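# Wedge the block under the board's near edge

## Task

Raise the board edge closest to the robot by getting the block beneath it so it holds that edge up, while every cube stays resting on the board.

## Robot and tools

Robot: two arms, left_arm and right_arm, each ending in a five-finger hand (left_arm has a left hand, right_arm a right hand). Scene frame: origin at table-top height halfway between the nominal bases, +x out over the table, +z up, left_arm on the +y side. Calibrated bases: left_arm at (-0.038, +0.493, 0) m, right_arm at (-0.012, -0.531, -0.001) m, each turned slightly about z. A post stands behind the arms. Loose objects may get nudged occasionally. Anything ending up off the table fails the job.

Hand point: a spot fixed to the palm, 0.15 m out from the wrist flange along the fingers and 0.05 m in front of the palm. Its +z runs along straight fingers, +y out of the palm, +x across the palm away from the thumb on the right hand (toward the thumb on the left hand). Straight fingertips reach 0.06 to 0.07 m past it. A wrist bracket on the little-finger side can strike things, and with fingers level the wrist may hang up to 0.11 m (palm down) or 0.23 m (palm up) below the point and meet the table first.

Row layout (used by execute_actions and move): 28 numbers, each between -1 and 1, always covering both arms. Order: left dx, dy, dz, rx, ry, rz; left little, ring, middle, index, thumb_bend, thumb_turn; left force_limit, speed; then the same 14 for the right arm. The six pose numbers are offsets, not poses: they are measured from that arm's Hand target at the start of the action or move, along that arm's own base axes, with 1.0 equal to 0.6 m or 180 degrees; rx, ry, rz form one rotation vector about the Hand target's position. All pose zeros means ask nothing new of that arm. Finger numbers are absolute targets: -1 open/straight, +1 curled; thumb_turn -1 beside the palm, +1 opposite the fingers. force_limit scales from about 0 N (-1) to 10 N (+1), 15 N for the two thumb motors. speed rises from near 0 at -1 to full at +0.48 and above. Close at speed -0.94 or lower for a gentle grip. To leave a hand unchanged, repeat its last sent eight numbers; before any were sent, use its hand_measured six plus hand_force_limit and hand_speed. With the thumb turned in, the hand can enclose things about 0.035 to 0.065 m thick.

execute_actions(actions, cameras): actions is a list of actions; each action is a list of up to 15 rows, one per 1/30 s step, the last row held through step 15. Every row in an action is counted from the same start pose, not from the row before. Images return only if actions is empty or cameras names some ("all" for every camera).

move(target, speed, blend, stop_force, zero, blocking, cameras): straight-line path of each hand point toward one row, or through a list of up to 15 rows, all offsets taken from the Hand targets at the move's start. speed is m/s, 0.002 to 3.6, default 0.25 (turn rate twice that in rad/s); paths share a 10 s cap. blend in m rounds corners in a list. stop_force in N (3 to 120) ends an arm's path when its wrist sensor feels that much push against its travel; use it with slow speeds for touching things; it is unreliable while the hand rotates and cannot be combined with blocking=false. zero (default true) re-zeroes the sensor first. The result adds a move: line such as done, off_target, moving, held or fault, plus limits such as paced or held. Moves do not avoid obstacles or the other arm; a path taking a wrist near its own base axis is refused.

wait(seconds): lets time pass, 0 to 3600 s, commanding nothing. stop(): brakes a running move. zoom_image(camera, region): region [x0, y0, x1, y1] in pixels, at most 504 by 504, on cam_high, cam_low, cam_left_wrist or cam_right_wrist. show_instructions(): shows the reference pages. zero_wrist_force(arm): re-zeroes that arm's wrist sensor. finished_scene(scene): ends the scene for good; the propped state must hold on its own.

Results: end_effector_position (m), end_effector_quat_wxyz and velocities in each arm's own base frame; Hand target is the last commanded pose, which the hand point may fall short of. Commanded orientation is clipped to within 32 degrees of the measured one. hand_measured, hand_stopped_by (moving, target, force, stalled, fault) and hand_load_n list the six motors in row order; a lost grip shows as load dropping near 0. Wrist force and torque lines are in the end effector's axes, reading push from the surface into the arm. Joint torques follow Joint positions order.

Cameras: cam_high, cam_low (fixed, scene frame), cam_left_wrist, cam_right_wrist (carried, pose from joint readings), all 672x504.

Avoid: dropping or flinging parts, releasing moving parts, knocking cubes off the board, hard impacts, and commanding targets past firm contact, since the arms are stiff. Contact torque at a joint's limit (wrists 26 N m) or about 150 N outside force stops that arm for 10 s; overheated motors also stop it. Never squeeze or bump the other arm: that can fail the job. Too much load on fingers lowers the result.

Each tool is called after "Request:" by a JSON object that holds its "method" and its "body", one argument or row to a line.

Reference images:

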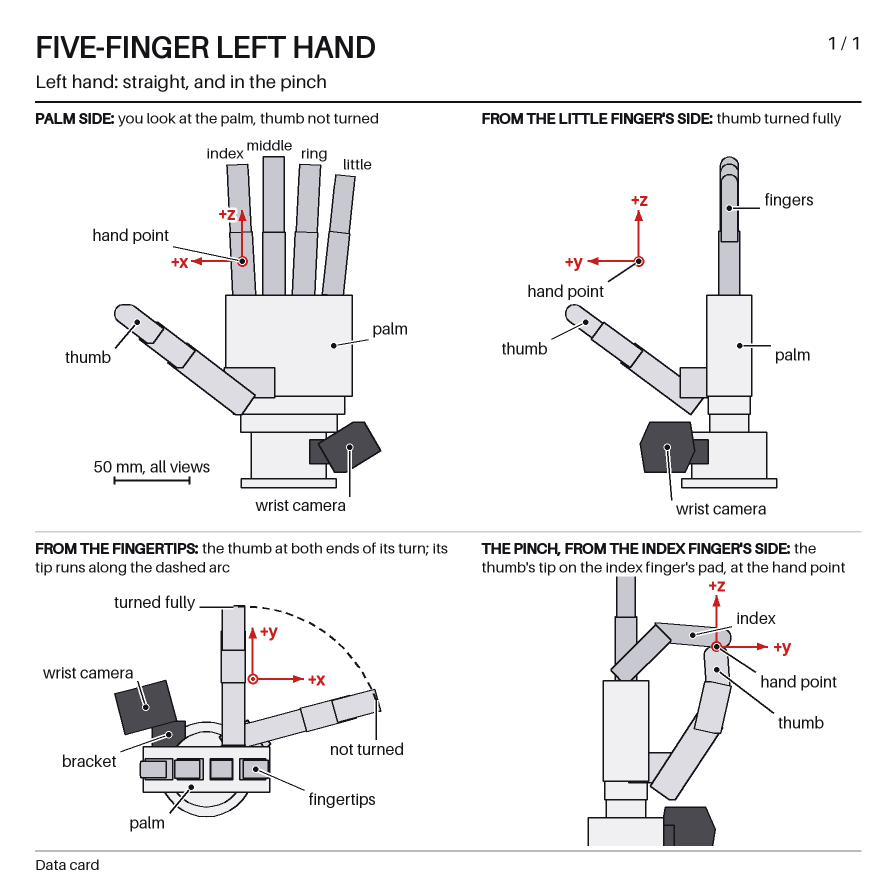

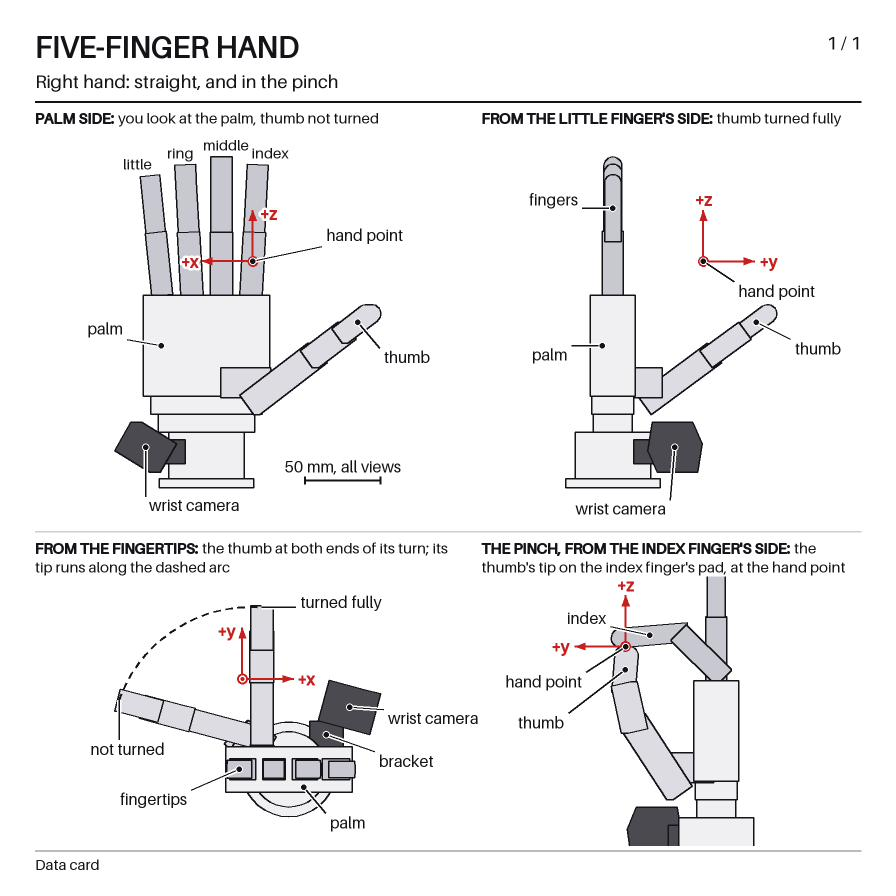

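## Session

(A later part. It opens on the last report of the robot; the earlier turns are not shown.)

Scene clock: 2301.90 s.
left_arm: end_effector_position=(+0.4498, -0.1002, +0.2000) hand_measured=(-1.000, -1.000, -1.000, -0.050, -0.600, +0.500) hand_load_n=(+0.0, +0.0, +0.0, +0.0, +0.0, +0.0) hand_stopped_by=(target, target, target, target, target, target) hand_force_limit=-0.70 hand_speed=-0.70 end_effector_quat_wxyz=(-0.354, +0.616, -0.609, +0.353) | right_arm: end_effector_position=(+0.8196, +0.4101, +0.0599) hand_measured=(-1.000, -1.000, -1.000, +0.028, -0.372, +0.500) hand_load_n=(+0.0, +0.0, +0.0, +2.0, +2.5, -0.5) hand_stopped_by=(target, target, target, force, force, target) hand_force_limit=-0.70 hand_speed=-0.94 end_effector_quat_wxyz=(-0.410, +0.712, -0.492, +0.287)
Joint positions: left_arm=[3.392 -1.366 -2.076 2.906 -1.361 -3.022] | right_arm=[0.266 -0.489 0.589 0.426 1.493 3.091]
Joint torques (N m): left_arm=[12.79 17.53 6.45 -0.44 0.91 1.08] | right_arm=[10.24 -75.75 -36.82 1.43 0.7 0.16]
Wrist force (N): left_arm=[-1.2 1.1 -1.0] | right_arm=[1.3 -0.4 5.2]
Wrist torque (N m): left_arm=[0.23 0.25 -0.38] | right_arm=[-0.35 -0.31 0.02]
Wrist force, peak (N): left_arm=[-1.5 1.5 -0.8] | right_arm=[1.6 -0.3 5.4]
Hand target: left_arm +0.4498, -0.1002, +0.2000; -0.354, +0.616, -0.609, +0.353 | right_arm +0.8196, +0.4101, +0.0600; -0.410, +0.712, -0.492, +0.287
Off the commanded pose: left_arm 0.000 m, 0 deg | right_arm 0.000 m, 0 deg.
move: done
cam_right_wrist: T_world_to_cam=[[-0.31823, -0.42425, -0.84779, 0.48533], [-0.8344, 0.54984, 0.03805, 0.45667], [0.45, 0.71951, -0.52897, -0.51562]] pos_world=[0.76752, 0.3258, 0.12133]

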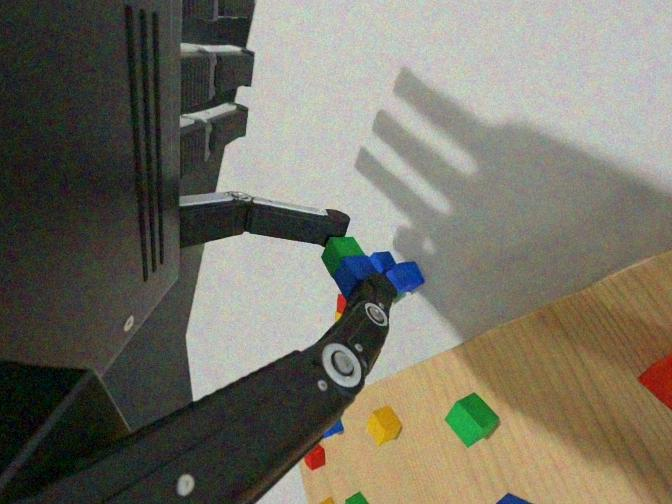

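Request:
{"method": "move", "body": {
  "target": [
    [0,0,0,0,0,0,-1,-1,-1,-0.05,-0.6,0.5,-0.7,-0.7,0,0,0.02,0,0,0,-1,-1,-1,0.2,-0.2,0.5,-0.7,-0.94],
    [0,0,0,0,0,0,-1,-1,-1,-0.05,-0.6,0.5,-0.7,-0.7,-0.4327,0.0707,0.02,0,0,0,-1,-1,-1,0.2,-0.2,0.5,-0.7,-0.94],
    [0,0,0,0,0,0,-1,-1,-1,-0.05,-0.6,0.5,-0.7,-0.7,-0.4327,0.0707,-0.0333,0,0,0,-1,-1,-1,0.2,-0.2,0.5,-0.7,-0.94],
    [0,0,0,0,0,0,-1,-1,-1,-0.05,-0.6,0.5,-0.7,-0.7,-0.4327,0.0707,-0.0525,0,0,0,-1,-1,-1,-0.05,-0.48,0.5,-0.7,-0.8],
    [0,0,0,0,0,0,-1,-1,-1,-0.05,-0.6,0.5,-0.7,-0.7,-0.4327,0.0707,-0.0083,0,0,0,-1,-1,-1,-0.05,-0.48,0.5,-0.7,-0.8],
    [0,0,0,0,0,0,-1,-1,-1,-0.05,-0.6,0.5,-0.7,-0.7,0.0015,0.0032,0.02,0,0,0,-1,-1,-1,-0.05,-0.48,0.5,-0.7,-0.8],
    [0,0,0,0,0,0,-1,-1,-1,-0.05,-0.6,0.5,-0.7,-0.7,0.0015,0.0032,-0.02,0,0,0,-1,-1,-1,-0.05,-0.6,0.5,-0.7,-0.8]
  ],
  "speed": [0.08,0.28,0.08,0.01,0.06,0.35,0.08],
  "blend": [0.01,0.02,0,0,0.01,0.02,0],
  "cameras": ["cam_right_wrist"]
}}

Request:
{"method": "zoom_image", "body": {
  "camera": "cam_right_wrist",
  "region": [270, 190, 440, 340]
}}

Scene clock: 2317.10 s.
left_arm: end_effector_position=(+0.4498, -0.1002, +0.2000) hand_measured=(-1.000, -1.000, -1.000, -0.050, -0.600, +0.500) hand_load_n=(+0.0, +0.0, +0.0, +0.0, +0.0, +0.0) hand_stopped_by=(target, target, target, target, target, target) hand_force_limit=-0.70 hand_speed=-0.70 end_effector_quat_wxyz=(-0.354, +0.616, -0.609, +0.353) | right_arm: end_effector_position=(+0.8205, +0.4120, +0.0480) hand_measured=(-1.000, -1.000, -1.000, -0.050, -0.600, +0.500) hand_load_n=(+0.0, +0.0, +0.0, +0.0, +0.0, +0.0) hand_stopped_by=(target, target, target, target, target, target) hand_force_limit=-0.70 hand_speed=-0.80 end_effector_quat_wxyz=(-0.410, +0.712, -0.492, +0.287)
Joint positions: left_arm=[3.392 -1.366 -2.076 2.906 -1.361 -3.022] | right_arm=[0.268 -0.477 0.594 0.407 1.495 3.092]
Joint torques (N m): left_arm=[13.04 17.34 7.88 -0.38 0.6 1.02] | right_arm=[5.57 -54.14 -37.31 1.54 0.96 -2.06]
Wrist force (N): left_arm=[-1.0 0.9 -0.7] | right_arm=[1.3 -0.4 5.1]
Wrist torque (N m): left_arm=[0.19 0.23 -0.37] | right_arm=[-0.34 -0.30 0.16]
Wrist force, peak (N): left_arm=[-1.2 1.8 -0.9] | right_arm=[2.2 -1.2 5.7]
Hand target: left_arm +0.4498, -0.1002, +0.2000; -0.354, +0.616, -0.609, +0.353 | right_arm +0.8205, +0.4120, +0.0480; -0.410, +0.712, -0.492, +0.287
Off the commanded pose: left_arm 0.000 m, 0 deg | right_arm 0.000 m, 0 deg.
move: done; blend cut to 0.006 m at target 1, 0.016 m at target 2, 0.012 m at target 6
cam_right_wrist: T_world_to_cam=[[-0.31825, -0.42428, -0.84776, 0.47644], [-0.83438, 0.54988, 0.03802, 0.45679], [0.45003, 0.71946, -0.52901, -0.52364]] pos_world=[0.76842, 0.3277, 0.10953]

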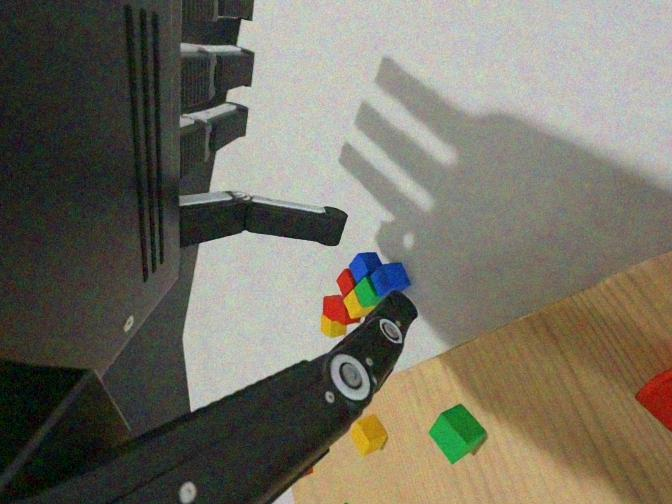

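Scaled by 2.965.

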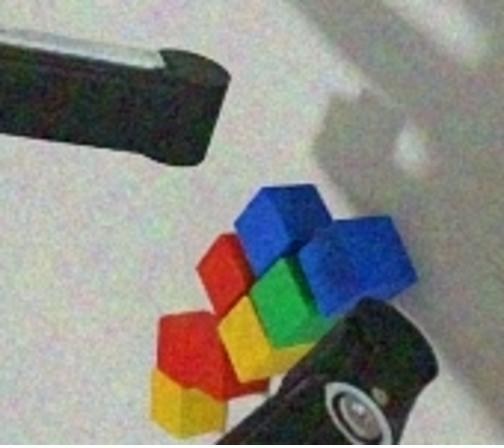

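Request:
{"method": "move", "body": {
  "target": [0,0,0,0,0,0,-1,-1,-1,-0.05,-0.6,0.5,-0.7,-0.7,-0.0095,0.0175,-0.02,0,0,-0.1111,-1,-1,-1,0.02,-0.42,0.5,-0.7,-0.7],
  "speed": 0.08,
  "cameras": ["cam_right_wrist"]
}}

Request:
{"method": "zoom_image", "body": {
  "camera": "cam_right_wrist",
  "region": [270, 190, 440, 340]
}}

Scene clock: 2341.03 s.
left_arm: end_effector_position=(+0.4498, -0.1002, +0.2000) hand_measured=(-1.000, -1.000, -1.000, -0.050, -0.600, +0.500) hand_load_n=(+0.0, +0.0, +0.0, +0.0, +0.0, +0.0) hand_stopped_by=(target, target, target, target, target, target) hand_force_limit=-0.70 hand_speed=-0.70 end_effector_quat_wxyz=(-0.354, +0.616, -0.609, +0.353) | right_arm: end_effector_position=(+0.8148, +0.4225, +0.0360) hand_measured=(-1.000, -1.000, -1.000, +0.020, -0.420, +0.500) hand_load_n=(+0.0, +0.0, +0.0, +0.0, +0.0, +0.0) hand_stopped_by=(target, target, target, target, target, target) hand_force_limit=-0.70 hand_speed=-0.70 end_effector_quat_wxyz=(-0.354, +0.616, -0.609, +0.353)
Joint positions: left_arm=[3.392 -1.366 -2.076 2.906 -1.361 -3.022] | right_arm=[0.375 -0.411 0.498 0.466 1.888 3.327]
Joint torques (N m): left_arm=[12.24 16.74 7.81 -0.27 0.7 1.04] | right_arm=[12.34 -55.64 -37.47 1.61 1.66 1.92]
Wrist force (N): left_arm=[-1.2 1.3 -0.9] | right_arm=[1.3 -0.6 5.1]
Wrist torque (N m): left_arm=[0.27 0.26 -0.39] | right_arm=[-0.36 -0.31 0.03]
Wrist force, peak (N): left_arm=[-1.3 1.3 -1.2] | right_arm=[1.4 -0.5 5.5]
Hand target: left_arm +0.4498, -0.1002, +0.2000; -0.354, +0.616, -0.609, +0.353 | right_arm +0.8148, +0.4225, +0.0360; -0.354, +0.616, -0.609, +0.354
Off the commanded pose: left_arm 0.000 m, 0 deg | right_arm 0.000 m, 0 deg.
move: done
cam_right_wrist: T_world_to_cam=[[-0.44399, -0.2899, -0.84784, 0.5145], [-0.59625, 0.8019, 0.03805, 0.14619], [0.66885, 0.52242, -0.52888, -0.63005]] pos_world=[0.73701, 0.36107, 0.09743]

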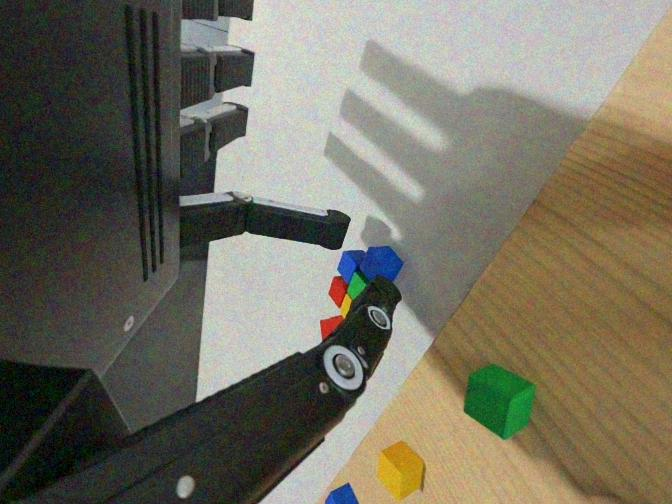

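Scaled by 2.965.

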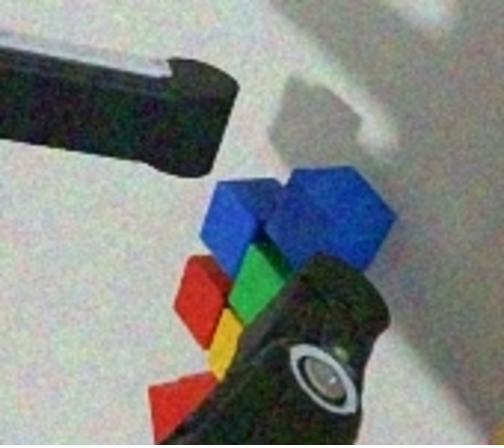

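Request:
{"method": "move", "body": {
  "target": [0,0,0,0,0,0,-1,-1,-1,-0.05,-0.6,0.5,-0.7,-0.7,-0.0005,-0.0005,-0.0225,0,0,0,-1,-1,-1,0.05,-0.4,0.5,-0.7,-0.7],
  "speed": 0.04,
  "cameras": ["cam_right_wrist"]
}}

Request:
{"method": "zoom_image", "body": {
  "camera": "cam_right_wrist",
  "region": [270, 190, 440, 340]
}}

Scene clock: 2355.70 s.
left_arm: end_effector_position=(+0.4498, -0.1002, +0.2000) hand_measured=(-1.000, -1.000, -1.000, -0.050, -0.600, +0.500) hand_load_n=(+0.0, +0.0, +0.0, +0.0, +0.0, +0.0) hand_stopped_by=(target, target, target, target, target, target) hand_force_limit=-0.70 hand_speed=-0.70 end_effector_quat_wxyz=(-0.354, +0.616, -0.609, +0.353) | right_arm: end_effector_position=(+0.8144, +0.4223, +0.0227) hand_measured=(-1.000, -1.000, -1.000, +0.050, -0.400, +0.500) hand_load_n=(+0.0, +0.0, +0.0, +0.0, +0.0, +0.0) hand_stopped_by=(target, target, target, target, target, target) hand_force_limit=-0.70 hand_speed=-0.70 end_effector_quat_wxyz=(-0.354, +0.616, -0.609, +0.353) end_effector_velocity=(+0.001, -0.001, +0.000) end_effector_angular_velocity=(+0.001, -0.002, -0.001)
Joint positions: left_arm=[3.392 -1.366 -2.076 2.906 -1.361 -3.022] | right_arm=[0.375 -0.406 0.523 0.437 1.888 3.327]
Joint velocities: left_arm=[within noise] | right_arm=[-0.001 -0.001 0.003 -0.005 0 0]
Joint torques (N m): left_arm=[13 17.65 7.99 -0.13 0.7 0.78] | right_arm=[-14.68 -55.47 -8.81 -1.64 -1.15 -0.97]
Wrist force (N): left_arm=[-1.3 1.3 -0.8] | right_arm=[1.6 -0.6 5.3]
Wrist torque (N m): left_arm=[0.25 0.27 -0.40] | right_arm=[-0.36 -0.35 0.05]
Wrist force, peak (N): left_arm=[-1.4 1.4 -1.0] | right_arm=[1.3 -0.2 5.5]
Hand target: left_arm +0.4498, -0.1002, +0.2000; -0.354, +0.616, -0.609, +0.353 | right_arm +0.8145, +0.4222, +0.0225; -0.354, +0.616, -0.609, +0.354
Off the commanded pose: left_arm 0.000 m, 0 deg | right_arm 0.000 m, 0 deg.
move: done
cam_right_wrist: T_world_to_cam=[[-0.44417, -0.28981, -0.84777, 0.50313], [-0.59611, 0.802, 0.03816, 0.14653], [0.66885, 0.52231, -0.52898, -0.63673]] pos_world=[0.73671, 0.36087, 0.08413]

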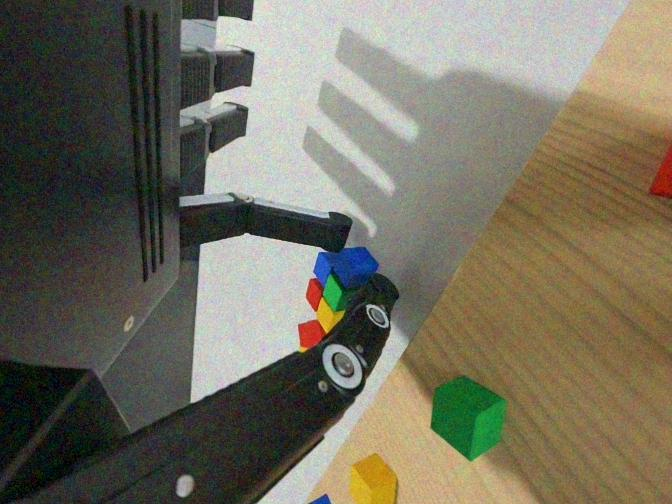

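Scaled by 2.965.

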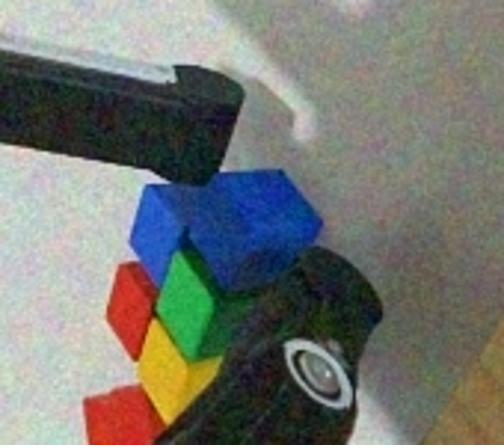

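Request:
{"method": "move", "body": {
  "target": [
    [0,0,0,0,0,0,-1,-1,-1,-0.05,-0.6,0.5,-0.7,-0.7,0,0,-0.0097,0,0,0,-1,-1,-1,0.05,-0.4,0.5,-0.7,-0.7],
    [0,0,0,0,0,0,-1,-1,-1,-0.05,-0.6,0.5,-0.7,-0.7,0,0,-0.0092,0,0,0,-1,-1,-1,0.3,-0.2,0.5,-0.75,-0.94],
    [0,0,0,0,0,0,-1,-1,-1,-0.05,-0.6,0.5,-0.7,-0.7,0,0,0.03,0,0,0,-1,-1,-1,0.3,-0.2,0.5,-0.75,-0.94]
  ],
  "speed": [0.01,0.01,0.04],
  "cameras": ["cam_right_wrist"]
}}

Request:
{"method": "zoom_image", "body": {
  "camera": "cam_right_wrist",
  "region": [270, 190, 440, 340]
}}

Scene clock: 2364.30 s.
left_arm: end_effector_position=(+0.4498, -0.1002, +0.2000) hand_measured=(-1.000, -1.000, -1.000, -0.050, -0.600, +0.500) hand_load_n=(+0.0, +0.0, +0.0, +0.0, +0.0, +0.0) hand_stopped_by=(target, target, target, target, target, target) hand_force_limit=-0.70 hand_speed=-0.70 end_effector_quat_wxyz=(-0.354, +0.616, -0.609, +0.353) | right_arm: end_effector_position=(+0.8145, +0.4222, +0.0404) hand_measured=(-1.000, -1.000, -1.000, +0.060, -0.200, +0.500) hand_load_n=(+0.0, +0.0, -0.5, +0.0, +0.0, +0.0) hand_stopped_by=(target, target, target, force, target, target) hand_force_limit=-0.75 hand_speed=-0.94 end_effector_quat_wxyz=(-0.354, +0.616, -0.609, +0.354)
Joint positions: left_arm=[3.392 -1.366 -2.076 2.906 -1.361 -3.022] | right_arm=[0.375 -0.415 0.494 0.474 1.888 3.327]
Joint torques (N m): left_arm=[12.7 17.78 6.34 0.02 0.78 1.02] | right_arm=[-13.53 -76.86 -37.42 1.52 0.42 -0.49]
Wrist force (N): left_arm=[-1.3 1.1 -0.9] | right_arm=[1.5 -0.4 5.2]
Wrist torque (N m): left_arm=[0.23 0.27 -0.39] | right_arm=[-0.34 -0.34 0.05]
Wrist force, peak (N): left_arm=[-1.4 1.3 -1.2] | right_arm=[1.1 -5.0 5.1]
Hand target: left_arm +0.4498, -0.1002, +0.2000; -0.354, +0.616, -0.609, +0.353 | right_arm +0.8145, +0.4222, +0.0405; -0.354, +0.616, -0.609, +0.354
Off the commanded pose: left_arm 0.000 m, 0 deg | right_arm 0.000 m, 0 deg.
move: done
cam_right_wrist: T_world_to_cam=[[-0.44413, -0.28991, -0.84776, 0.51811], [-0.5961, 0.80201, 0.03802, 0.14595], [0.66889, 0.52224, -0.52901, -0.62731]] pos_world=[0.73671, 0.36077, 0.10183]

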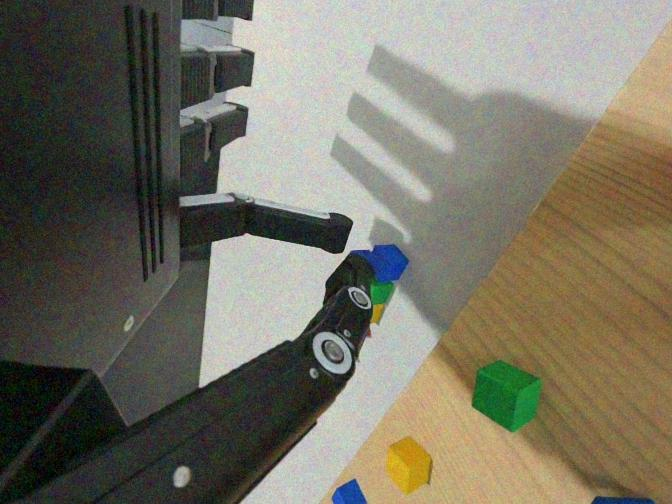

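Scaled by 2.965.

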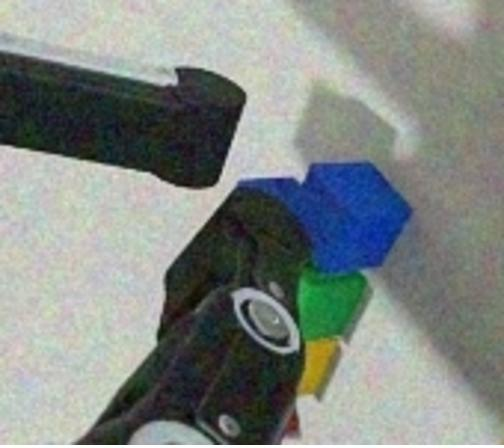

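Request:
{"method": "move", "body": {
  "target": [0,0,0,0,0,0,-1,-1,-1,-0.05,-0.6,0.5,-0.7,-0.7,-0.0025,-0.0055,0.0125,0,0,0,-1,-1,-1,-0.05,-0.6,0.5,-0.7,-0.7],
  "speed": 0.04,
  "cameras": ["cam_right_wrist"]
}}

Request:
{"method": "zoom_image", "body": {
  "camera": "cam_right_wrist",
  "region": [300, 220, 430, 330]
}}

Scene clock: 2385.03 s.
left_arm: end_effector_position=(+0.4498, -0.1002, +0.2000) hand_measured=(-1.000, -1.000, -1.000, -0.050, -0.600, +0.500) hand_load_n=(+0.0, +0.0, +0.0, +0.0, +0.0, +0.0) hand_stopped_by=(target, target, target, target, target, target) hand_force_limit=-0.70 hand_speed=-0.70 end_effector_quat_wxyz=(-0.354, +0.616, -0.609, +0.353) | right_arm: end_effector_position=(+0.8130, +0.4189, +0.0480) hand_measured=(-1.000, -1.000, -1.000, -0.050, -0.600, +0.500) hand_load_n=(+0.0, +0.0, +0.0, +0.0, +0.0, +0.0) hand_stopped_by=(target, target, target, target, target, target) hand_force_limit=-0.70 hand_speed=-0.70 end_effector_quat_wxyz=(-0.354, +0.616, -0.609, +0.354)
Joint positions: left_arm=[3.392 -1.366 -2.076 2.906 -1.361 -3.022] | right_arm=[0.372 -0.433 0.511 0.475 1.885 3.325]
Joint torques (N m): left_arm=[12.77 17.58 6.06 0.21 0.41 0.97] | right_arm=[-15.12 -76.79 -7.45 -1.52 -1.24 -2.05]
Wrist force (N): left_arm=[-1.2 1.1 -1.0] | right_arm=[1.4 -0.3 5.0]
Wrist torque (N m): left_arm=[0.24 0.25 -0.38] | right_arm=[-0.31 -0.32 0.19]
Wrist force, peak (N): left_arm=[-1.4 1.4 -1.0] | right_arm=[1.4 -0.4 5.4]
Hand target: left_arm +0.4498, -0.1002, +0.2000; -0.354, +0.616, -0.609, +0.353 | right_arm +0.8130, +0.4189, +0.0480; -0.354, +0.616, -0.609, +0.354
Off the commanded pose: left_arm 0.000 m, 0 deg | right_arm 0.000 m, 0 deg.
move: done
cam_right_wrist: T_world_to_cam=[[-0.44417, -0.28985, -0.84776, 0.52303], [-0.59607, 0.80203, 0.03809, 0.14737], [0.66889, 0.52224, -0.52901, -0.62051]] pos_world=[0.73521, 0.35747, 0.10953]

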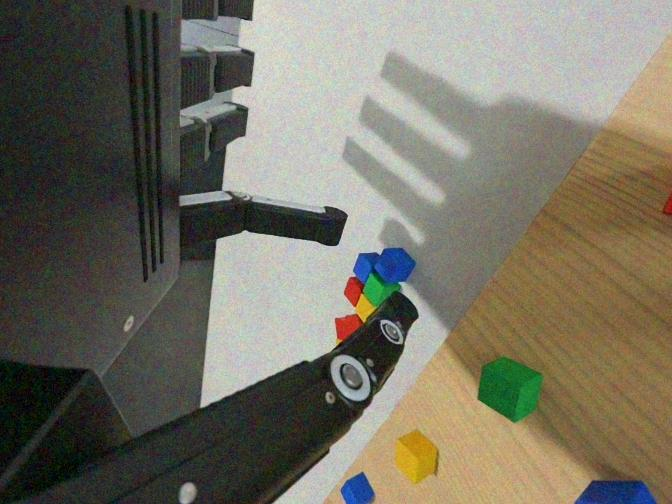

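Scaled by 3.877.

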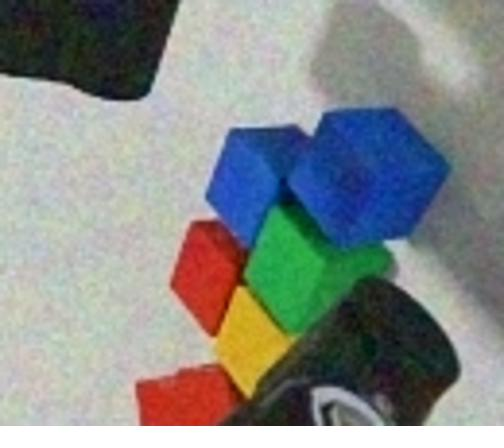

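Request:
{"method": "move", "body": {
  "target": [0,0,0,0,0,0,-1,-1,-1,-0.05,-0.6,0.5,-0.7,-0.7,0.0082,0.0358,-0.0333,0,0,0,-1,-1,-1,-0.1,-0.5,0.5,-0.7,-0.7],
  "speed": 0.05,
  "cameras": ["cam_right_wrist"]
}}

Request:
{"method": "zoom_image", "body": {
  "camera": "cam_right_wrist",
  "region": [270, 190, 440, 340]
}}

Scene clock: 2437.63 s.
left_arm: end_effector_position=(+0.4498, -0.1002, +0.2000) hand_measured=(-1.000, -1.000, -1.000, -0.050, -0.600, +0.500) hand_load_n=(+0.0, +0.0, +0.0, +0.0, +0.0, +0.0) hand_stopped_by=(target, target, target, target, target, target) hand_force_limit=-0.70 hand_speed=-0.70 end_effector_quat_wxyz=(-0.354, +0.616, -0.609, +0.353) | right_arm: end_effector_position=(+0.8179, +0.4404, +0.0280) hand_measured=(-1.000, -1.000, -1.000, -0.100, -0.500, +0.500) hand_load_n=(+0.0, +0.0, -0.5, +0.0, +0.0, +0.0) hand_stopped_by=(target, target, target, target, target, target) hand_force_limit=-0.70 hand_speed=-0.70 end_effector_quat_wxyz=(-0.354, +0.616, -0.609, +0.354)
Joint positions: left_arm=[3.392 -1.366 -2.076 2.906 -1.361 -3.022] | right_arm=[0.396 -0.337 0.371 0.524 1.906 3.338]
Joint torques (N m): left_arm=[12.67 17.12 7.07 0.22 0.51 1.05] | right_arm=[12.43 -56.89 -36.79 1.49 1.51 1.88]
Wrist force (N): left_arm=[-1.1 1.0 -1.1] | right_arm=[1.2 -0.3 5.3]
Wrist torque (N m): left_arm=[0.23 0.24 -0.37] | right_arm=[-0.32 -0.30 0.03]
Wrist force, peak (N): left_arm=[-1.4 1.2 -1.1] | right_arm=[1.7 -0.7 5.3]
Hand target: left_arm +0.4498, -0.1002, +0.2000; -0.354, +0.616, -0.609, +0.353 | right_arm +0.8179, +0.4404, +0.0280; -0.354, +0.616, -0.609, +0.354
Off the commanded pose: left_arm 0.000 m, 0 deg | right_arm 0.000 m, 0 deg.
move: done
cam_right_wrist: T_world_to_cam=[[-0.44404, -0.28984, -0.84783, 0.51439], [-0.59607, 0.80204, 0.03799, 0.13381], [0.66898, 0.52224, -0.5289, -0.64567]] pos_world=[0.74011, 0.37897, 0.08953]

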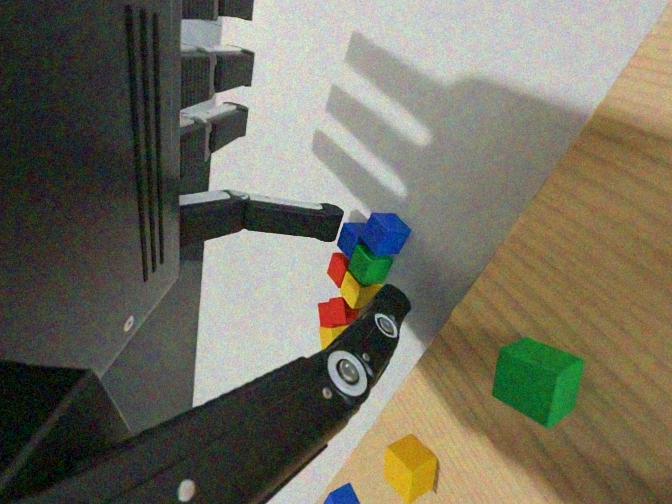

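Scaled by 2.965.

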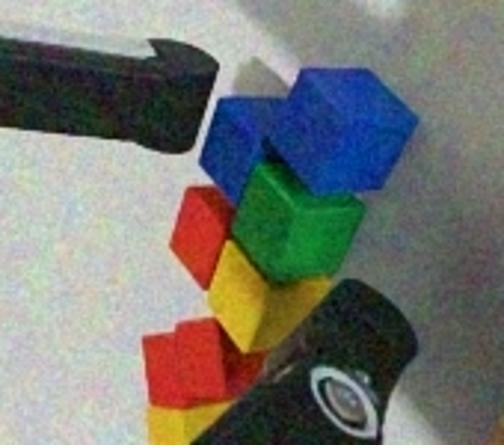

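Request:
{"method": "move", "body": {
  "target": [0,0,0,0,0,0,-1,-1,-1,-0.05,-0.6,0.5,-0.7,-0.7,0.0092,-0.0012,-0.0108,0,0,0,-1,-1,-1,-0.08,-0.46,0.5,-0.7,-0.7],
  "speed": 0.03,
  "cameras": ["cam_right_wrist"]
}}

Request:
{"method": "zoom_image", "body": {
  "camera": "cam_right_wrist",
  "region": [270, 190, 440, 340]
}}

Scene clock: 2463.17 s.
left_arm: end_effector_position=(+0.4498, -0.1002, +0.2000) hand_measured=(-1.000, -1.000, -1.000, -0.050, -0.600, +0.500) hand_load_n=(+0.0, -0.5, +0.0, +0.0, +0.0, +0.0) hand_stopped_by=(target, target, target, target, target, target) hand_force_limit=-0.70 hand_speed=-0.70 end_effector_quat_wxyz=(-0.354, +0.616, -0.609, +0.353) | right_arm: end_effector_position=(+0.8234, +0.4397, +0.0216) hand_measured=(-1.000, -1.000, -1.000, -0.080, -0.460, +0.500) hand_load_n=(+0.0, +0.0, -0.5, +0.0, +0.0, +0.0) hand_stopped_by=(target, target, target, target, target, target) hand_force_limit=-0.70 hand_speed=-0.70 end_effector_quat_wxyz=(-0.354, +0.616, -0.609, +0.354)
Joint positions: left_arm=[3.392 -1.366 -2.076 2.906 -1.361 -3.022] | right_arm=[0.393 -0.307 0.325 0.538 1.903 3.336]
Joint torques (N m): left_arm=[12.93 16.33 6.56 0.26 0.41 0.65] | right_arm=[-14.85 -57.62 -37.33 1.52 -1.1 -1.94]
Wrist force (N): left_arm=[-1.1 0.9 -0.8] | right_arm=[1.5 -0.3 5.3]
Wrist torque (N m): left_arm=[0.20 0.24 -0.36] | right_arm=[-0.32 -0.35 0.19]
Wrist force, peak (N): left_arm=[-1.2 1.2 -1.3] | right_arm=[1.4 -0.3 5.6]
Hand target: left_arm +0.4498, -0.1002, +0.2000; -0.354, +0.616, -0.609, +0.353 | right_arm +0.8234, +0.4397, +0.0215; -0.354, +0.616, -0.609, +0.354
Off the commanded pose: left_arm 0.000 m, 0 deg | right_arm 0.000 m, 0 deg.
move: done
cam_right_wrist: T_world_to_cam=[[-0.44404, -0.28984, -0.84783, 0.51112], [-0.59607, 0.80204, 0.03799, 0.13789], [0.66898, 0.52224, -0.5289, -0.65243]] pos_world=[0.74561, 0.37827, 0.08303]

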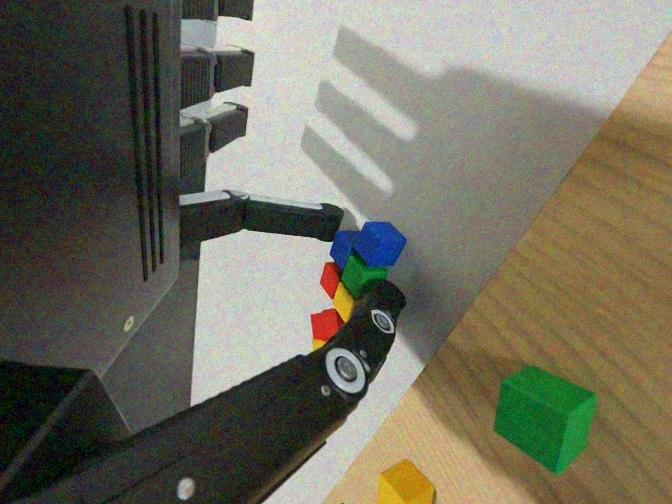

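Scaled by 2.965.

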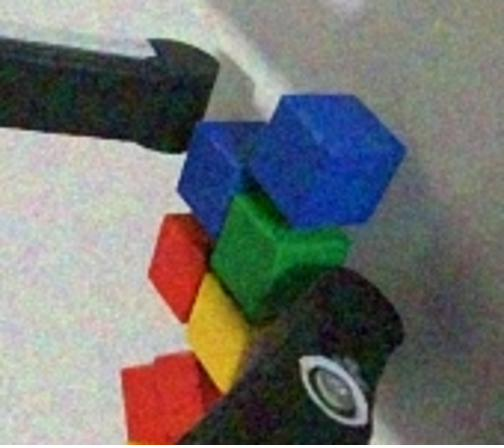

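Request:
{"method": "move", "body": {
  "target": [
    [0,0,0,0,0,0,-1,-1,-1,-0.05,-0.6,0.5,-0.7,-0.7,0,0,-0.0053,0,0,0,-1,-1,-1,-0.08,-0.46,0.5,-0.7,-0.7],
    [0,0,0,0,0,0,-1,-1,-1,-0.05,-0.6,0.5,-0.7,-0.7,0,0,-0.0055,0,0,0,-1,-1,-1,0.2,-0.2,0.5,-0.7,-0.94],
    [0,0,0,0,0,0,-1,-1,-1,-0.05,-0.6,0.5,-0.7,-0.7,0,0,0.04,0,0,0,-1,-1,-1,0.2,-0.2,0.5,-0.7,-0.94]
  ],
  "speed": [0.01,0.01,0.04],
  "cameras": ["cam_right_wrist"]
}}

Request:
{"method": "zoom_image", "body": {
  "camera": "cam_right_wrist",
  "region": [270, 190, 440, 340]
}}

Scene clock: 2475.07 s.
left_arm: end_effector_position=(+0.4498, -0.1002, +0.2000) hand_measured=(-1.000, -1.000, -1.000, -0.050, -0.600, +0.500) hand_load_n=(+0.0, +0.0, +0.0, +0.0, +0.0, +0.0) hand_stopped_by=(target, target, target, target, target, target) hand_force_limit=-0.70 hand_speed=-0.70 end_effector_quat_wxyz=(-0.354, +0.616, -0.609, +0.353) | right_arm: end_effector_position=(+0.8234, +0.4397, +0.0455) hand_measured=(-1.000, -1.000, -1.000, +0.038, -0.398, +0.500) hand_load_n=(+0.0, +0.0, +0.0, +2.0, +2.5, +0.0) hand_stopped_by=(target, target, target, force, force, target) hand_force_limit=-0.70 hand_speed=-0.94 end_effector_quat_wxyz=(-0.354, +0.616, -0.609, +0.354)
Joint positions: left_arm=[3.392 -1.366 -2.076 2.906 -1.361 -3.022] | right_arm=[0.392 -0.304 0.259 0.602 1.903 3.336]
Joint torques (N m): left_arm=[12.94 16.07 6.87 0.05 0.25 0.79] | right_arm=[-9.63 -57.32 -37.54 1.6 1.17 1.53]
Wrist force (N): left_arm=[-1.1 0.9 -1.1] | right_arm=[1.5 -0.5 5.1]
Wrist torque (N m): left_arm=[0.21 0.22 -0.37] | right_arm=[-0.34 -0.33 0.19]
Wrist force, peak (N): left_arm=[-1.3 1.5 -1.3] | right_arm=[1.5 -0.2 5.6]
Hand target: left_arm +0.4498, -0.1002, +0.2000; -0.354, +0.616, -0.609, +0.353 | right_arm +0.8234, +0.4397, +0.0455; -0.354, +0.616, -0.609, +0.354
Off the commanded pose: left_arm 0.000 m, 0 deg | right_arm 0.000 m, 0 deg.
move: done
cam_right_wrist: T_world_to_cam=[[-0.44405, -0.28996, -0.84779, 0.53147], [-0.5961, 0.80201, 0.03792, 0.13709], [0.66894, 0.52221, -0.52897, -0.63981]] pos_world=[0.74571, 0.37827, 0.10693]

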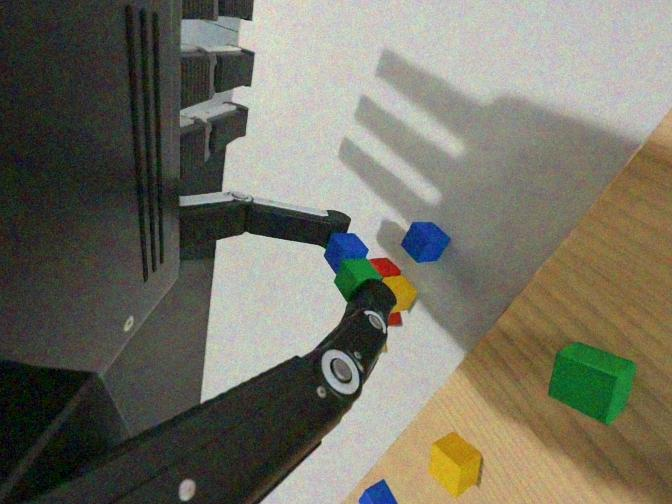

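Scaled by 2.965.

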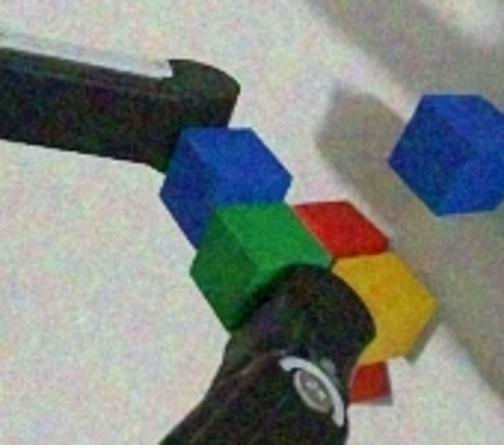

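Request:
{"method": "move", "body": {
  "target": [
    [0,0,0,0,0,0,-1,-1,-1,-0.05,-0.6,0.5,-0.7,-0.7,0,0,0.04,0,0,0,-1,-1,-1,0.2,-0.2,0.5,-0.7,-0.94],
    [0,0,0,0,0,0,-1,-1,-1,-0.05,-0.6,0.5,-0.7,-0.7,-0.439,0.0797,0.04,0,0,0,-1,-1,-1,0.2,-0.2,0.5,-0.7,-0.94],
    [0,0,0,0,0,0,-1,-1,-1,-0.05,-0.6,0.5,-0.7,-0.7,-0.439,0.0797,-0.0092,0,0,0,-1,-1,-1,0.2,-0.2,0.5,-0.7,-0.94],
    [0,0,0,0,0,0,-1,-1,-1,-0.05,-0.6,0.5,-0.7,-0.7,-0.439,0.0797,-0.028,0,0,0,-1,-1,-1,-0.05,-0.48,0.5,-0.7,-0.8],
    [0,0,0,0,0,0,-1,-1,-1,-0.05,-0.6,0.5,-0.7,-0.7,-0.439,0.0797,0.0158,0,0,0,-1,-1,-1,-0.05,-0.48,0.5,-0.7,-0.8],
    [0,0,0,0,0,0,-1,-1,-1,-0.05,-0.6,0.5,-0.7,-0.7,-0.0075,-0.022,0.04,0,0,0,-1,-1,-1,-0.05,-0.48,0.5,-0.7,-0.8],
    [0,0,0,0,0,0,-1,-1,-1,-0.05,-0.6,0.5,-0.7,-0.7,-0.0075,-0.022,-0.0192,0,0,0,-1,-1,-1,0.02,-0.42,0.5,-0.7,-0.8]
  ],
  "speed": [0.08,0.28,0.08,0.01,0.06,0.35,0.08],
  "blend": [0.01,0.02,0,0,0.01,0.02,0],
  "cameras": ["cam_right_wrist"]
}}

Request:
{"method": "zoom_image", "body": {
  "camera": "cam_right_wrist",
  "region": [270, 190, 440, 340]
}}

Scene clock: 2499.57 s.
left_arm: end_effector_position=(+0.4498, -0.1002, +0.2000) hand_measured=(-1.000, -1.000, -1.000, -0.050, -0.600, +0.500) hand_load_n=(+0.0, +0.0, -0.5, +0.0, +0.0, -0.5) hand_stopped_by=(target, target, target, target, target, target) hand_force_limit=-0.70 hand_speed=-0.70 end_effector_quat_wxyz=(-0.354, +0.616, -0.609, +0.353) | right_arm: end_effector_position=(+0.8189, +0.4265, +0.0340) hand_measured=(-1.000, -1.000, -1.000, +0.020, -0.420, +0.500) hand_load_n=(+0.0, +0.0, +0.0, +0.0, +0.0, +0.0) hand_stopped_by=(target, target, target, target, target, target) hand_force_limit=-0.70 hand_speed=-0.80 end_effector_quat_wxyz=(-0.354, +0.616, -0.609, +0.354)
Joint positions: left_arm=[3.392 -1.366 -2.076 2.906 -1.361 -3.022] | right_arm=[0.378 -0.38 0.442 0.493 1.891 3.328]
Joint torques (N m): left_arm=[12.41 17.29 6.85 0.51 0.36 0.72] | right_arm=[12.54 -56.39 -37.18 1.63 1.6 1.89]
Wrist force (N): left_arm=[-1.1 1.2 -0.9] | right_arm=[1.5 -0.5 5.3]
Wrist torque (N m): left_arm=[0.24 0.24 -0.38] | right_arm=[-0.36 -0.34 0.04]
Wrist force, peak (N): left_arm=[-1.3 1.5 -1.1] | right_arm=[2.0 -0.1 6.3]
Hand target: left_arm +0.4498, -0.1002, +0.2000; -0.354, +0.616, -0.609, +0.353 | right_arm +0.8189, +0.4265, +0.0340; -0.354, +0.616, -0.609, +0.354
Off the commanded pose: left_arm 0.000 m, 0 deg | right_arm 0.000 m, 0 deg.
move: done; blend cut to 0.0148 m at target 2, 0.0178 m at target 6
cam_right_wrist: T_world_to_cam=[[-0.44417, -0.28985, -0.84776, 0.51603], [-0.59607, 0.80203, 0.03809, 0.14538], [0.66889, 0.52224, -0.52901, -0.6359]] pos_world=[0.74121, 0.36507, 0.09553]

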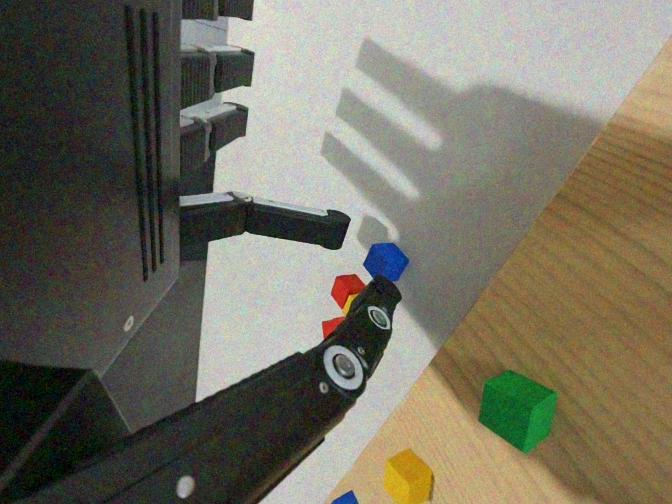

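Scaled by 2.965.

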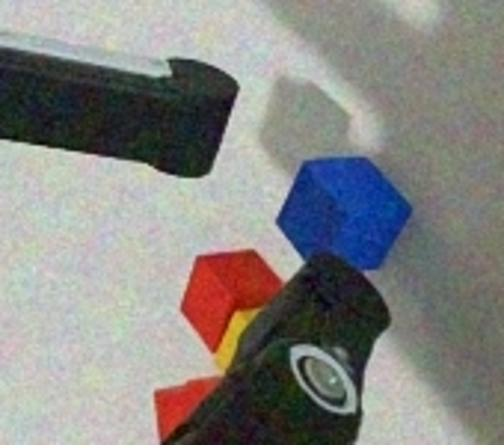

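Request:
{"method": "move", "body": {
  "target": [
    [0,0,0,0,0,0,-1,-1,-1,-0.05,-0.6,0.5,-0.7,-0.7,0,0,-0.0283,0,0,0,-1,-1,-1,0.04,-0.38,0.5,-0.7,-0.7],
    [0,0,0,0,0,0,-1,-1,-1,-0.05,-0.6,0.5,-0.7,-0.7,0,0,-0.028,0,0,0,-1,-1,-1,0.3,-0.2,0.5,-0.75,-0.94],
    [0,0,0,0,0,0,-1,-1,-1,-0.05,-0.6,0.5,-0.7,-0.7,0,0,0.03,0,0,0,-1,-1,-1,0.3,-0.2,0.5,-0.75,-0.94]
  ],
  "speed": [0.02,0.01,0.06],
  "cameras": ["cam_right_wrist"]
}}

Scene clock: 2510.60 s.
left_arm: end_effector_position=(+0.4498, -0.1002, +0.2000) hand_measured=(-1.000, -1.000, -1.000, -0.050, -0.600, +0.500) hand_load_n=(+0.0, +0.0, +0.0, +0.0, +0.0, +0.0) hand_stopped_by=(target, target, target, target, target, target) hand_force_limit=-0.70 hand_speed=-0.70 end_effector_quat_wxyz=(-0.354, +0.616, -0.609, +0.353) | right_arm: end_effector_position=(+0.8189, +0.4265, +0.0520) hand_measured=(-1.000, -1.000, -1.000, +0.158, -0.306, +0.500) hand_load_n=(+0.0, +0.0, +0.0, +2.0, +2.0, +0.0) hand_stopped_by=(target, target, target, force, force, target) hand_force_limit=-0.75 hand_speed=-0.94 end_effector_quat_wxyz=(-0.354, +0.616, -0.609, +0.354)
Joint positions: left_arm=[3.392 -1.366 -2.076 2.906 -1.361 -3.022] | right_arm=[0.378 -0.385 0.405 0.534 1.891 3.328]
Joint torques (N m): left_arm=[12.56 17.42 7.97 0.6 0.3 0.53] | right_arm=[-2.53 -56.14 -37.49 1.69 0.97 1.65]
Wrist force (N): left_arm=[-1.4 1.2 -0.8] | right_arm=[1.3 -0.2 5.2]
Wrist torque (N m): left_arm=[0.24 0.27 -0.40] | right_arm=[-0.31 -0.32 0.04]
Wrist force, peak (N): left_arm=[-1.3 1.5 -1.0] | right_arm=[1.6 0.0 5.6]
Hand target: left_arm +0.4498, -0.1002, +0.2000; -0.354, +0.616, -0.609, +0.353 | right_arm +0.8189, +0.4265, +0.0520; -0.354, +0.616, -0.609, +0.354
Off the commanded pose: left_arm 0.000 m, 0 deg | right_arm 0.000 m, 0 deg.
move: done
cam_right_wrist: T_world_to_cam=[[-0.444, -0.28992, -0.84783, 0.53119], [-0.5962, 0.80194, 0.038, 0.14483], [0.66889, 0.52234, -0.52891, -0.62643]] pos_world=[0.74121, 0.36507, 0.11353]

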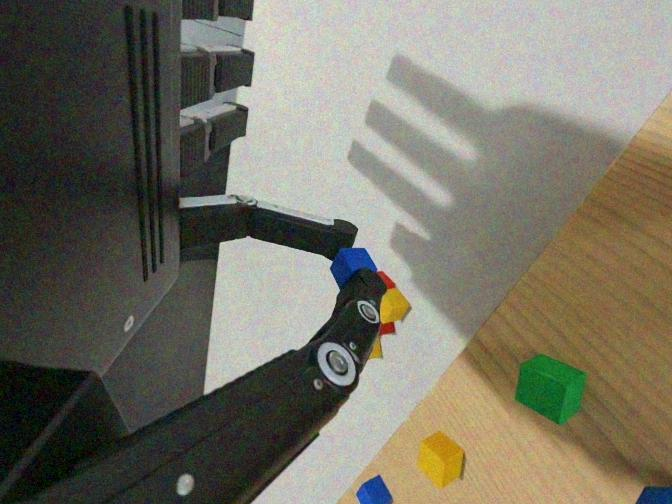

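Request:
{"method": "move", "body": {
  "target": [
    [0,0,0,0,0,0,-1,-1,-1,-0.05,-0.6,0.5,-0.7,-0.7,0,0,0.03,0,0,0,-1,-1,-1,0.3,-0.2,0.5,-0.75,-0.94],
    [0,0,0,0,0,0,-1,-1,-1,-0.05,-0.6,0.5,-0.7,-0.7,-0.4315,0.1475,0.03,0,0,0,-1,-1,-1,0.3,-0.2,0.5,-0.75,-0.94],
    [0,0,0,0,0,0,-1,-1,-1,-0.05,-0.6,0.5,-0.7,-0.7,-0.4315,0.1475,-0.0233,0,0,0,-1,-1,-1,0.3,-0.2,0.5,-0.75,-0.94],
    [0,0,0,0,0,0,-1,-1,-1,-0.05,-0.6,0.5,-0.7,-0.7,-0.4315,0.1475,-0.041,0,0,0,-1,-1,-1,0.06,-0.38,0.5,-0.7,-0.8],
    [0,0,0,0,0,0,-1,-1,-1,-0.05,-0.6,0.5,-0.7,-0.7,-0.4315,0.1475,0.005,0,0,0,-1,-1,-1,0.06,-0.38,0.5,-0.7,-0.8],
    [0,0,0,0,0,0,-1,-1,-1,-0.05,-0.6,0.5,-0.7,-0.7,-0.0065,0.0308,0.03,0,0,0.0556,-1,-1,-1,0.06,-0.38,0.5,-0.7,-0.8],
    [0,0,0,0,0,0,-1,-1,-1,-0.05,-0.6,0.5,-0.7,-0.7,-0.0065,0.0308,-0.0067,0,0,0.0556,-1,-1,-1,-0.05,-0.6,0.5,-0.7,-0.8]
  ],
  "speed": [0.08,0.28,0.08,0.01,0.06,0.35,0.08],
  "blend": [0.01,0.02,0,0,0.01,0.02,0],
  "cameras": ["cam_right_wrist"]
}}

Request:
{"method": "zoom_image", "body": {
  "camera": "cam_right_wrist",
  "region": [290, 210, 440, 340]
}}

Scene clock: 2530.97 s.
left_arm: end_effector_position=(+0.4498, -0.1002, +0.2000) hand_measured=(-1.000, -1.000, -1.000, -0.050, -0.600, +0.500) hand_load_n=(+0.0, +0.0, +0.0, +0.0, +0.0, +0.0) hand_stopped_by=(target, target, target, target, target, target) hand_force_limit=-0.70 hand_speed=-0.70 end_effector_quat_wxyz=(-0.354, +0.616, -0.609, +0.353) | right_arm: end_effector_position=(+0.8150, +0.4450, +0.0480) hand_measured=(-1.000, -1.000, -1.000, -0.050, -0.600, +0.500) hand_load_n=(+0.0, +0.0, +0.0, +0.0, +0.0, +0.0) hand_stopped_by=(target, target, target, target, target, target) hand_force_limit=-0.70 hand_speed=-0.80 end_effector_quat_wxyz=(-0.383, +0.667, -0.553, +0.321)
Joint positions: left_arm=[3.392 -1.366 -2.076 2.906 -1.361 -3.022] | right_arm=[0.359 -0.413 0.469 0.474 1.725 3.225]
Joint torques (N m): left_arm=[13.21 16.24 6.6 0.84 0.21 0.63] | right_arm=[-10.58 -55.89 -36.81 1.47 1.28 -0.88]
Wrist force (N): left_arm=[-1.1 1.1 -0.7] | right_arm=[1.3 -0.5 5.4]
Wrist torque (N m): left_arm=[0.23 0.25 -0.38] | right_arm=[-0.37 -0.31 0.17]
Wrist force, peak (N): left_arm=[-1.4 1.2 -1.3] | right_arm=[1.8 -1.2 6.2]
Hand target: left_arm +0.4498, -0.1002, +0.2000; -0.354, +0.616, -0.609, +0.353 | right_arm +0.8150, +0.4450, +0.0480; -0.383, +0.667, -0.553, +0.321
Off the commanded pose: left_arm 0.000 m, 0 deg | right_arm 0.000 m, 0 deg.
move: done; blend cut to 0.009 m at target 1, 0.016 m at target 2, 0.011 m at target 6
cam_right_wrist: T_world_to_cam=[[-0.387, -0.36264, -0.84778, 0.51733], [-0.72638, 0.68624, 0.03804, 0.28543], [0.56799, 0.63053, -0.52899, -0.60151]] pos_world=[0.74919, 0.37099, 0.10953]

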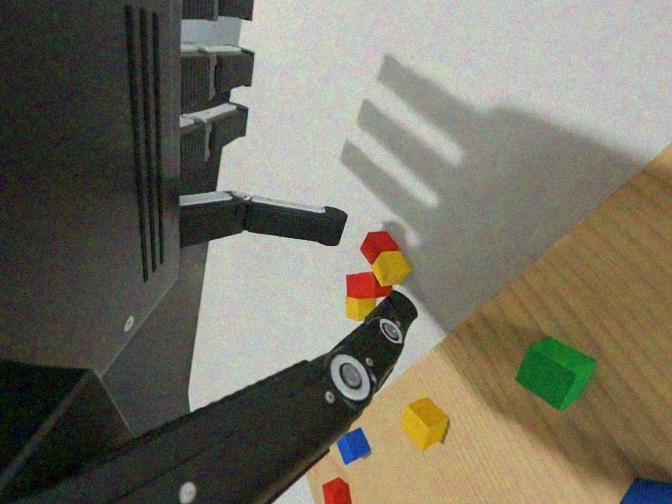

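Scaled by 3.360.

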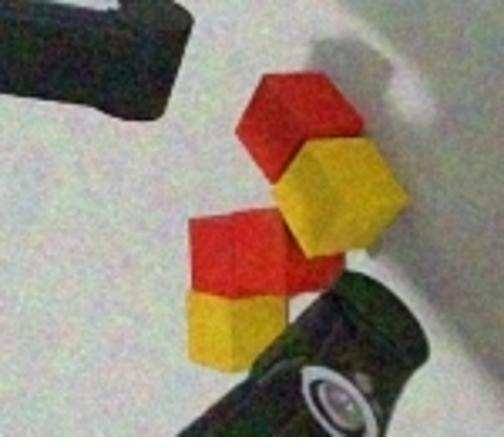

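Request:
{"method": "move", "body": {
  "target": [
    [0,0,0,0,0,0,-1,-1,-1,-0.05,-0.6,0.5,-0.7,-0.7,0.0142,0.0177,-0.0067,0,0,0,-1,-1,-1,-0.08,-0.48,0.5,-0.7,-0.7],
    [0,0,0,0,0,0,-1,-1,-1,-0.05,-0.6,0.5,-0.7,-0.7,0.0142,0.0177,-0.0442,0,0,0,-1,-1,-1,-0.06,-0.44,0.5,-0.7,-0.85],
    [0,0,0,0,0,0,-1,-1,-1,-0.05,-0.6,0.5,-0.7,-0.7,0.0142,0.0177,-0.0493,0,0,0,-1,-1,-1,0.2,-0.2,0.5,-0.7,-0.94],
    [0,0,0,0,0,0,-1,-1,-1,-0.05,-0.6,0.5,-0.7,-0.7,0.0142,0.0177,-0.0,0,0,0,-1,-1,-1,0.2,-0.2,0.5,-0.7,-0.94]
  ],
  "speed": [0.05,0.03,0.01,0.05],
  "cameras": ["cam_right_wrist"]
}}

Request:
{"method": "zoom_image", "body": {
  "camera": "cam_right_wrist",
  "region": [290, 210, 440, 340]
}}

Scene clock: 2554.03 s.
left_arm: end_effector_position=(+0.4498, -0.1002, +0.2000) hand_measured=(-1.000, -1.000, -1.000, -0.050, -0.600, +0.500) hand_load_n=(+0.0, +0.0, +0.0, +0.0, +0.0, +0.0) hand_stopped_by=(target, target, target, target, target, target) hand_force_limit=-0.70 hand_speed=-0.70 end_effector_quat_wxyz=(-0.354, +0.616, -0.609, +0.353) | right_arm: end_effector_position=(+0.8235, +0.4556, +0.0480) hand_measured=(-1.000, -1.000, -1.000, +0.034, -0.380, +0.500) hand_load_n=(+0.0, +0.0, +0.0, +2.0, +2.5, +0.0) hand_stopped_by=(target, target, target, force, force, target) hand_force_limit=-0.70 hand_speed=-0.94 end_effector_quat_wxyz=(-0.383, +0.667, -0.552, +0.321)
Joint positions: left_arm=[3.392 -1.366 -2.076 2.906 -1.361 -3.022] | right_arm=[0.368 -0.333 0.307 0.556 1.733 3.23]
Joint torques (N m): left_arm=[12.64 17.09 8.22 0.85 0.28 0.49] | right_arm=[-11.37 -57.79 -37.54 1.35 0.95 -0.6]
Wrist force (N): left_arm=[-1.0 1.2 -0.9] | right_arm=[1.3 -0.3 5.5]
Wrist torque (N m): left_arm=[0.24 0.23 -0.37] | right_arm=[-0.35 -0.32 0.04]
Wrist force, peak (N): left_arm=[-1.2 1.3 -1.3] | right_arm=[1.5 -0.5 5.6]
Hand target: left_arm +0.4498, -0.1002, +0.2000; -0.354, +0.616, -0.609, +0.353 | right_arm +0.8235, +0.4556, +0.0480; -0.383, +0.667, -0.553, +0.321
Off the commanded pose: left_arm 0.000 m, 0 deg | right_arm 0.000 m, 0 deg.
move: done
cam_right_wrist: T_world_to_cam=[[-0.38686, -0.36267, -0.84783, 0.52429], [-0.72643, 0.6862, 0.03794, 0.28441], [0.56802, 0.63056, -0.52891, -0.61311]] pos_world=[0.75769, 0.38159, 0.10943]

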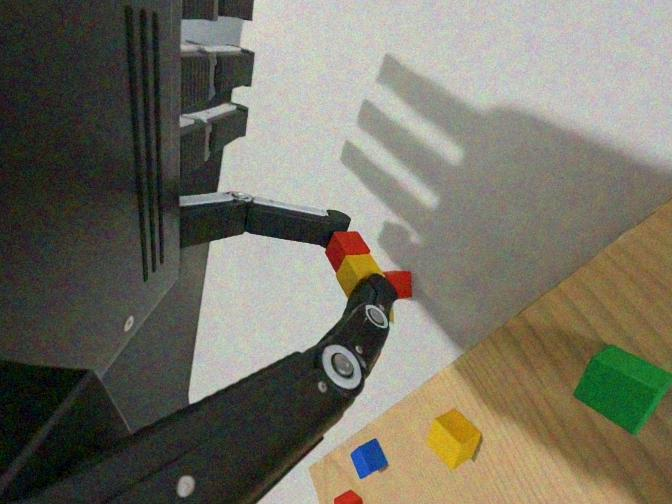

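Scaled by 3.360.

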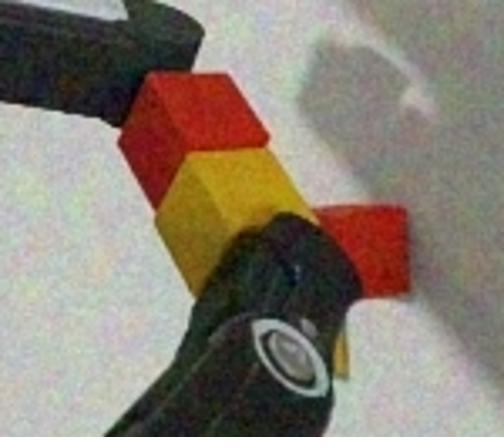

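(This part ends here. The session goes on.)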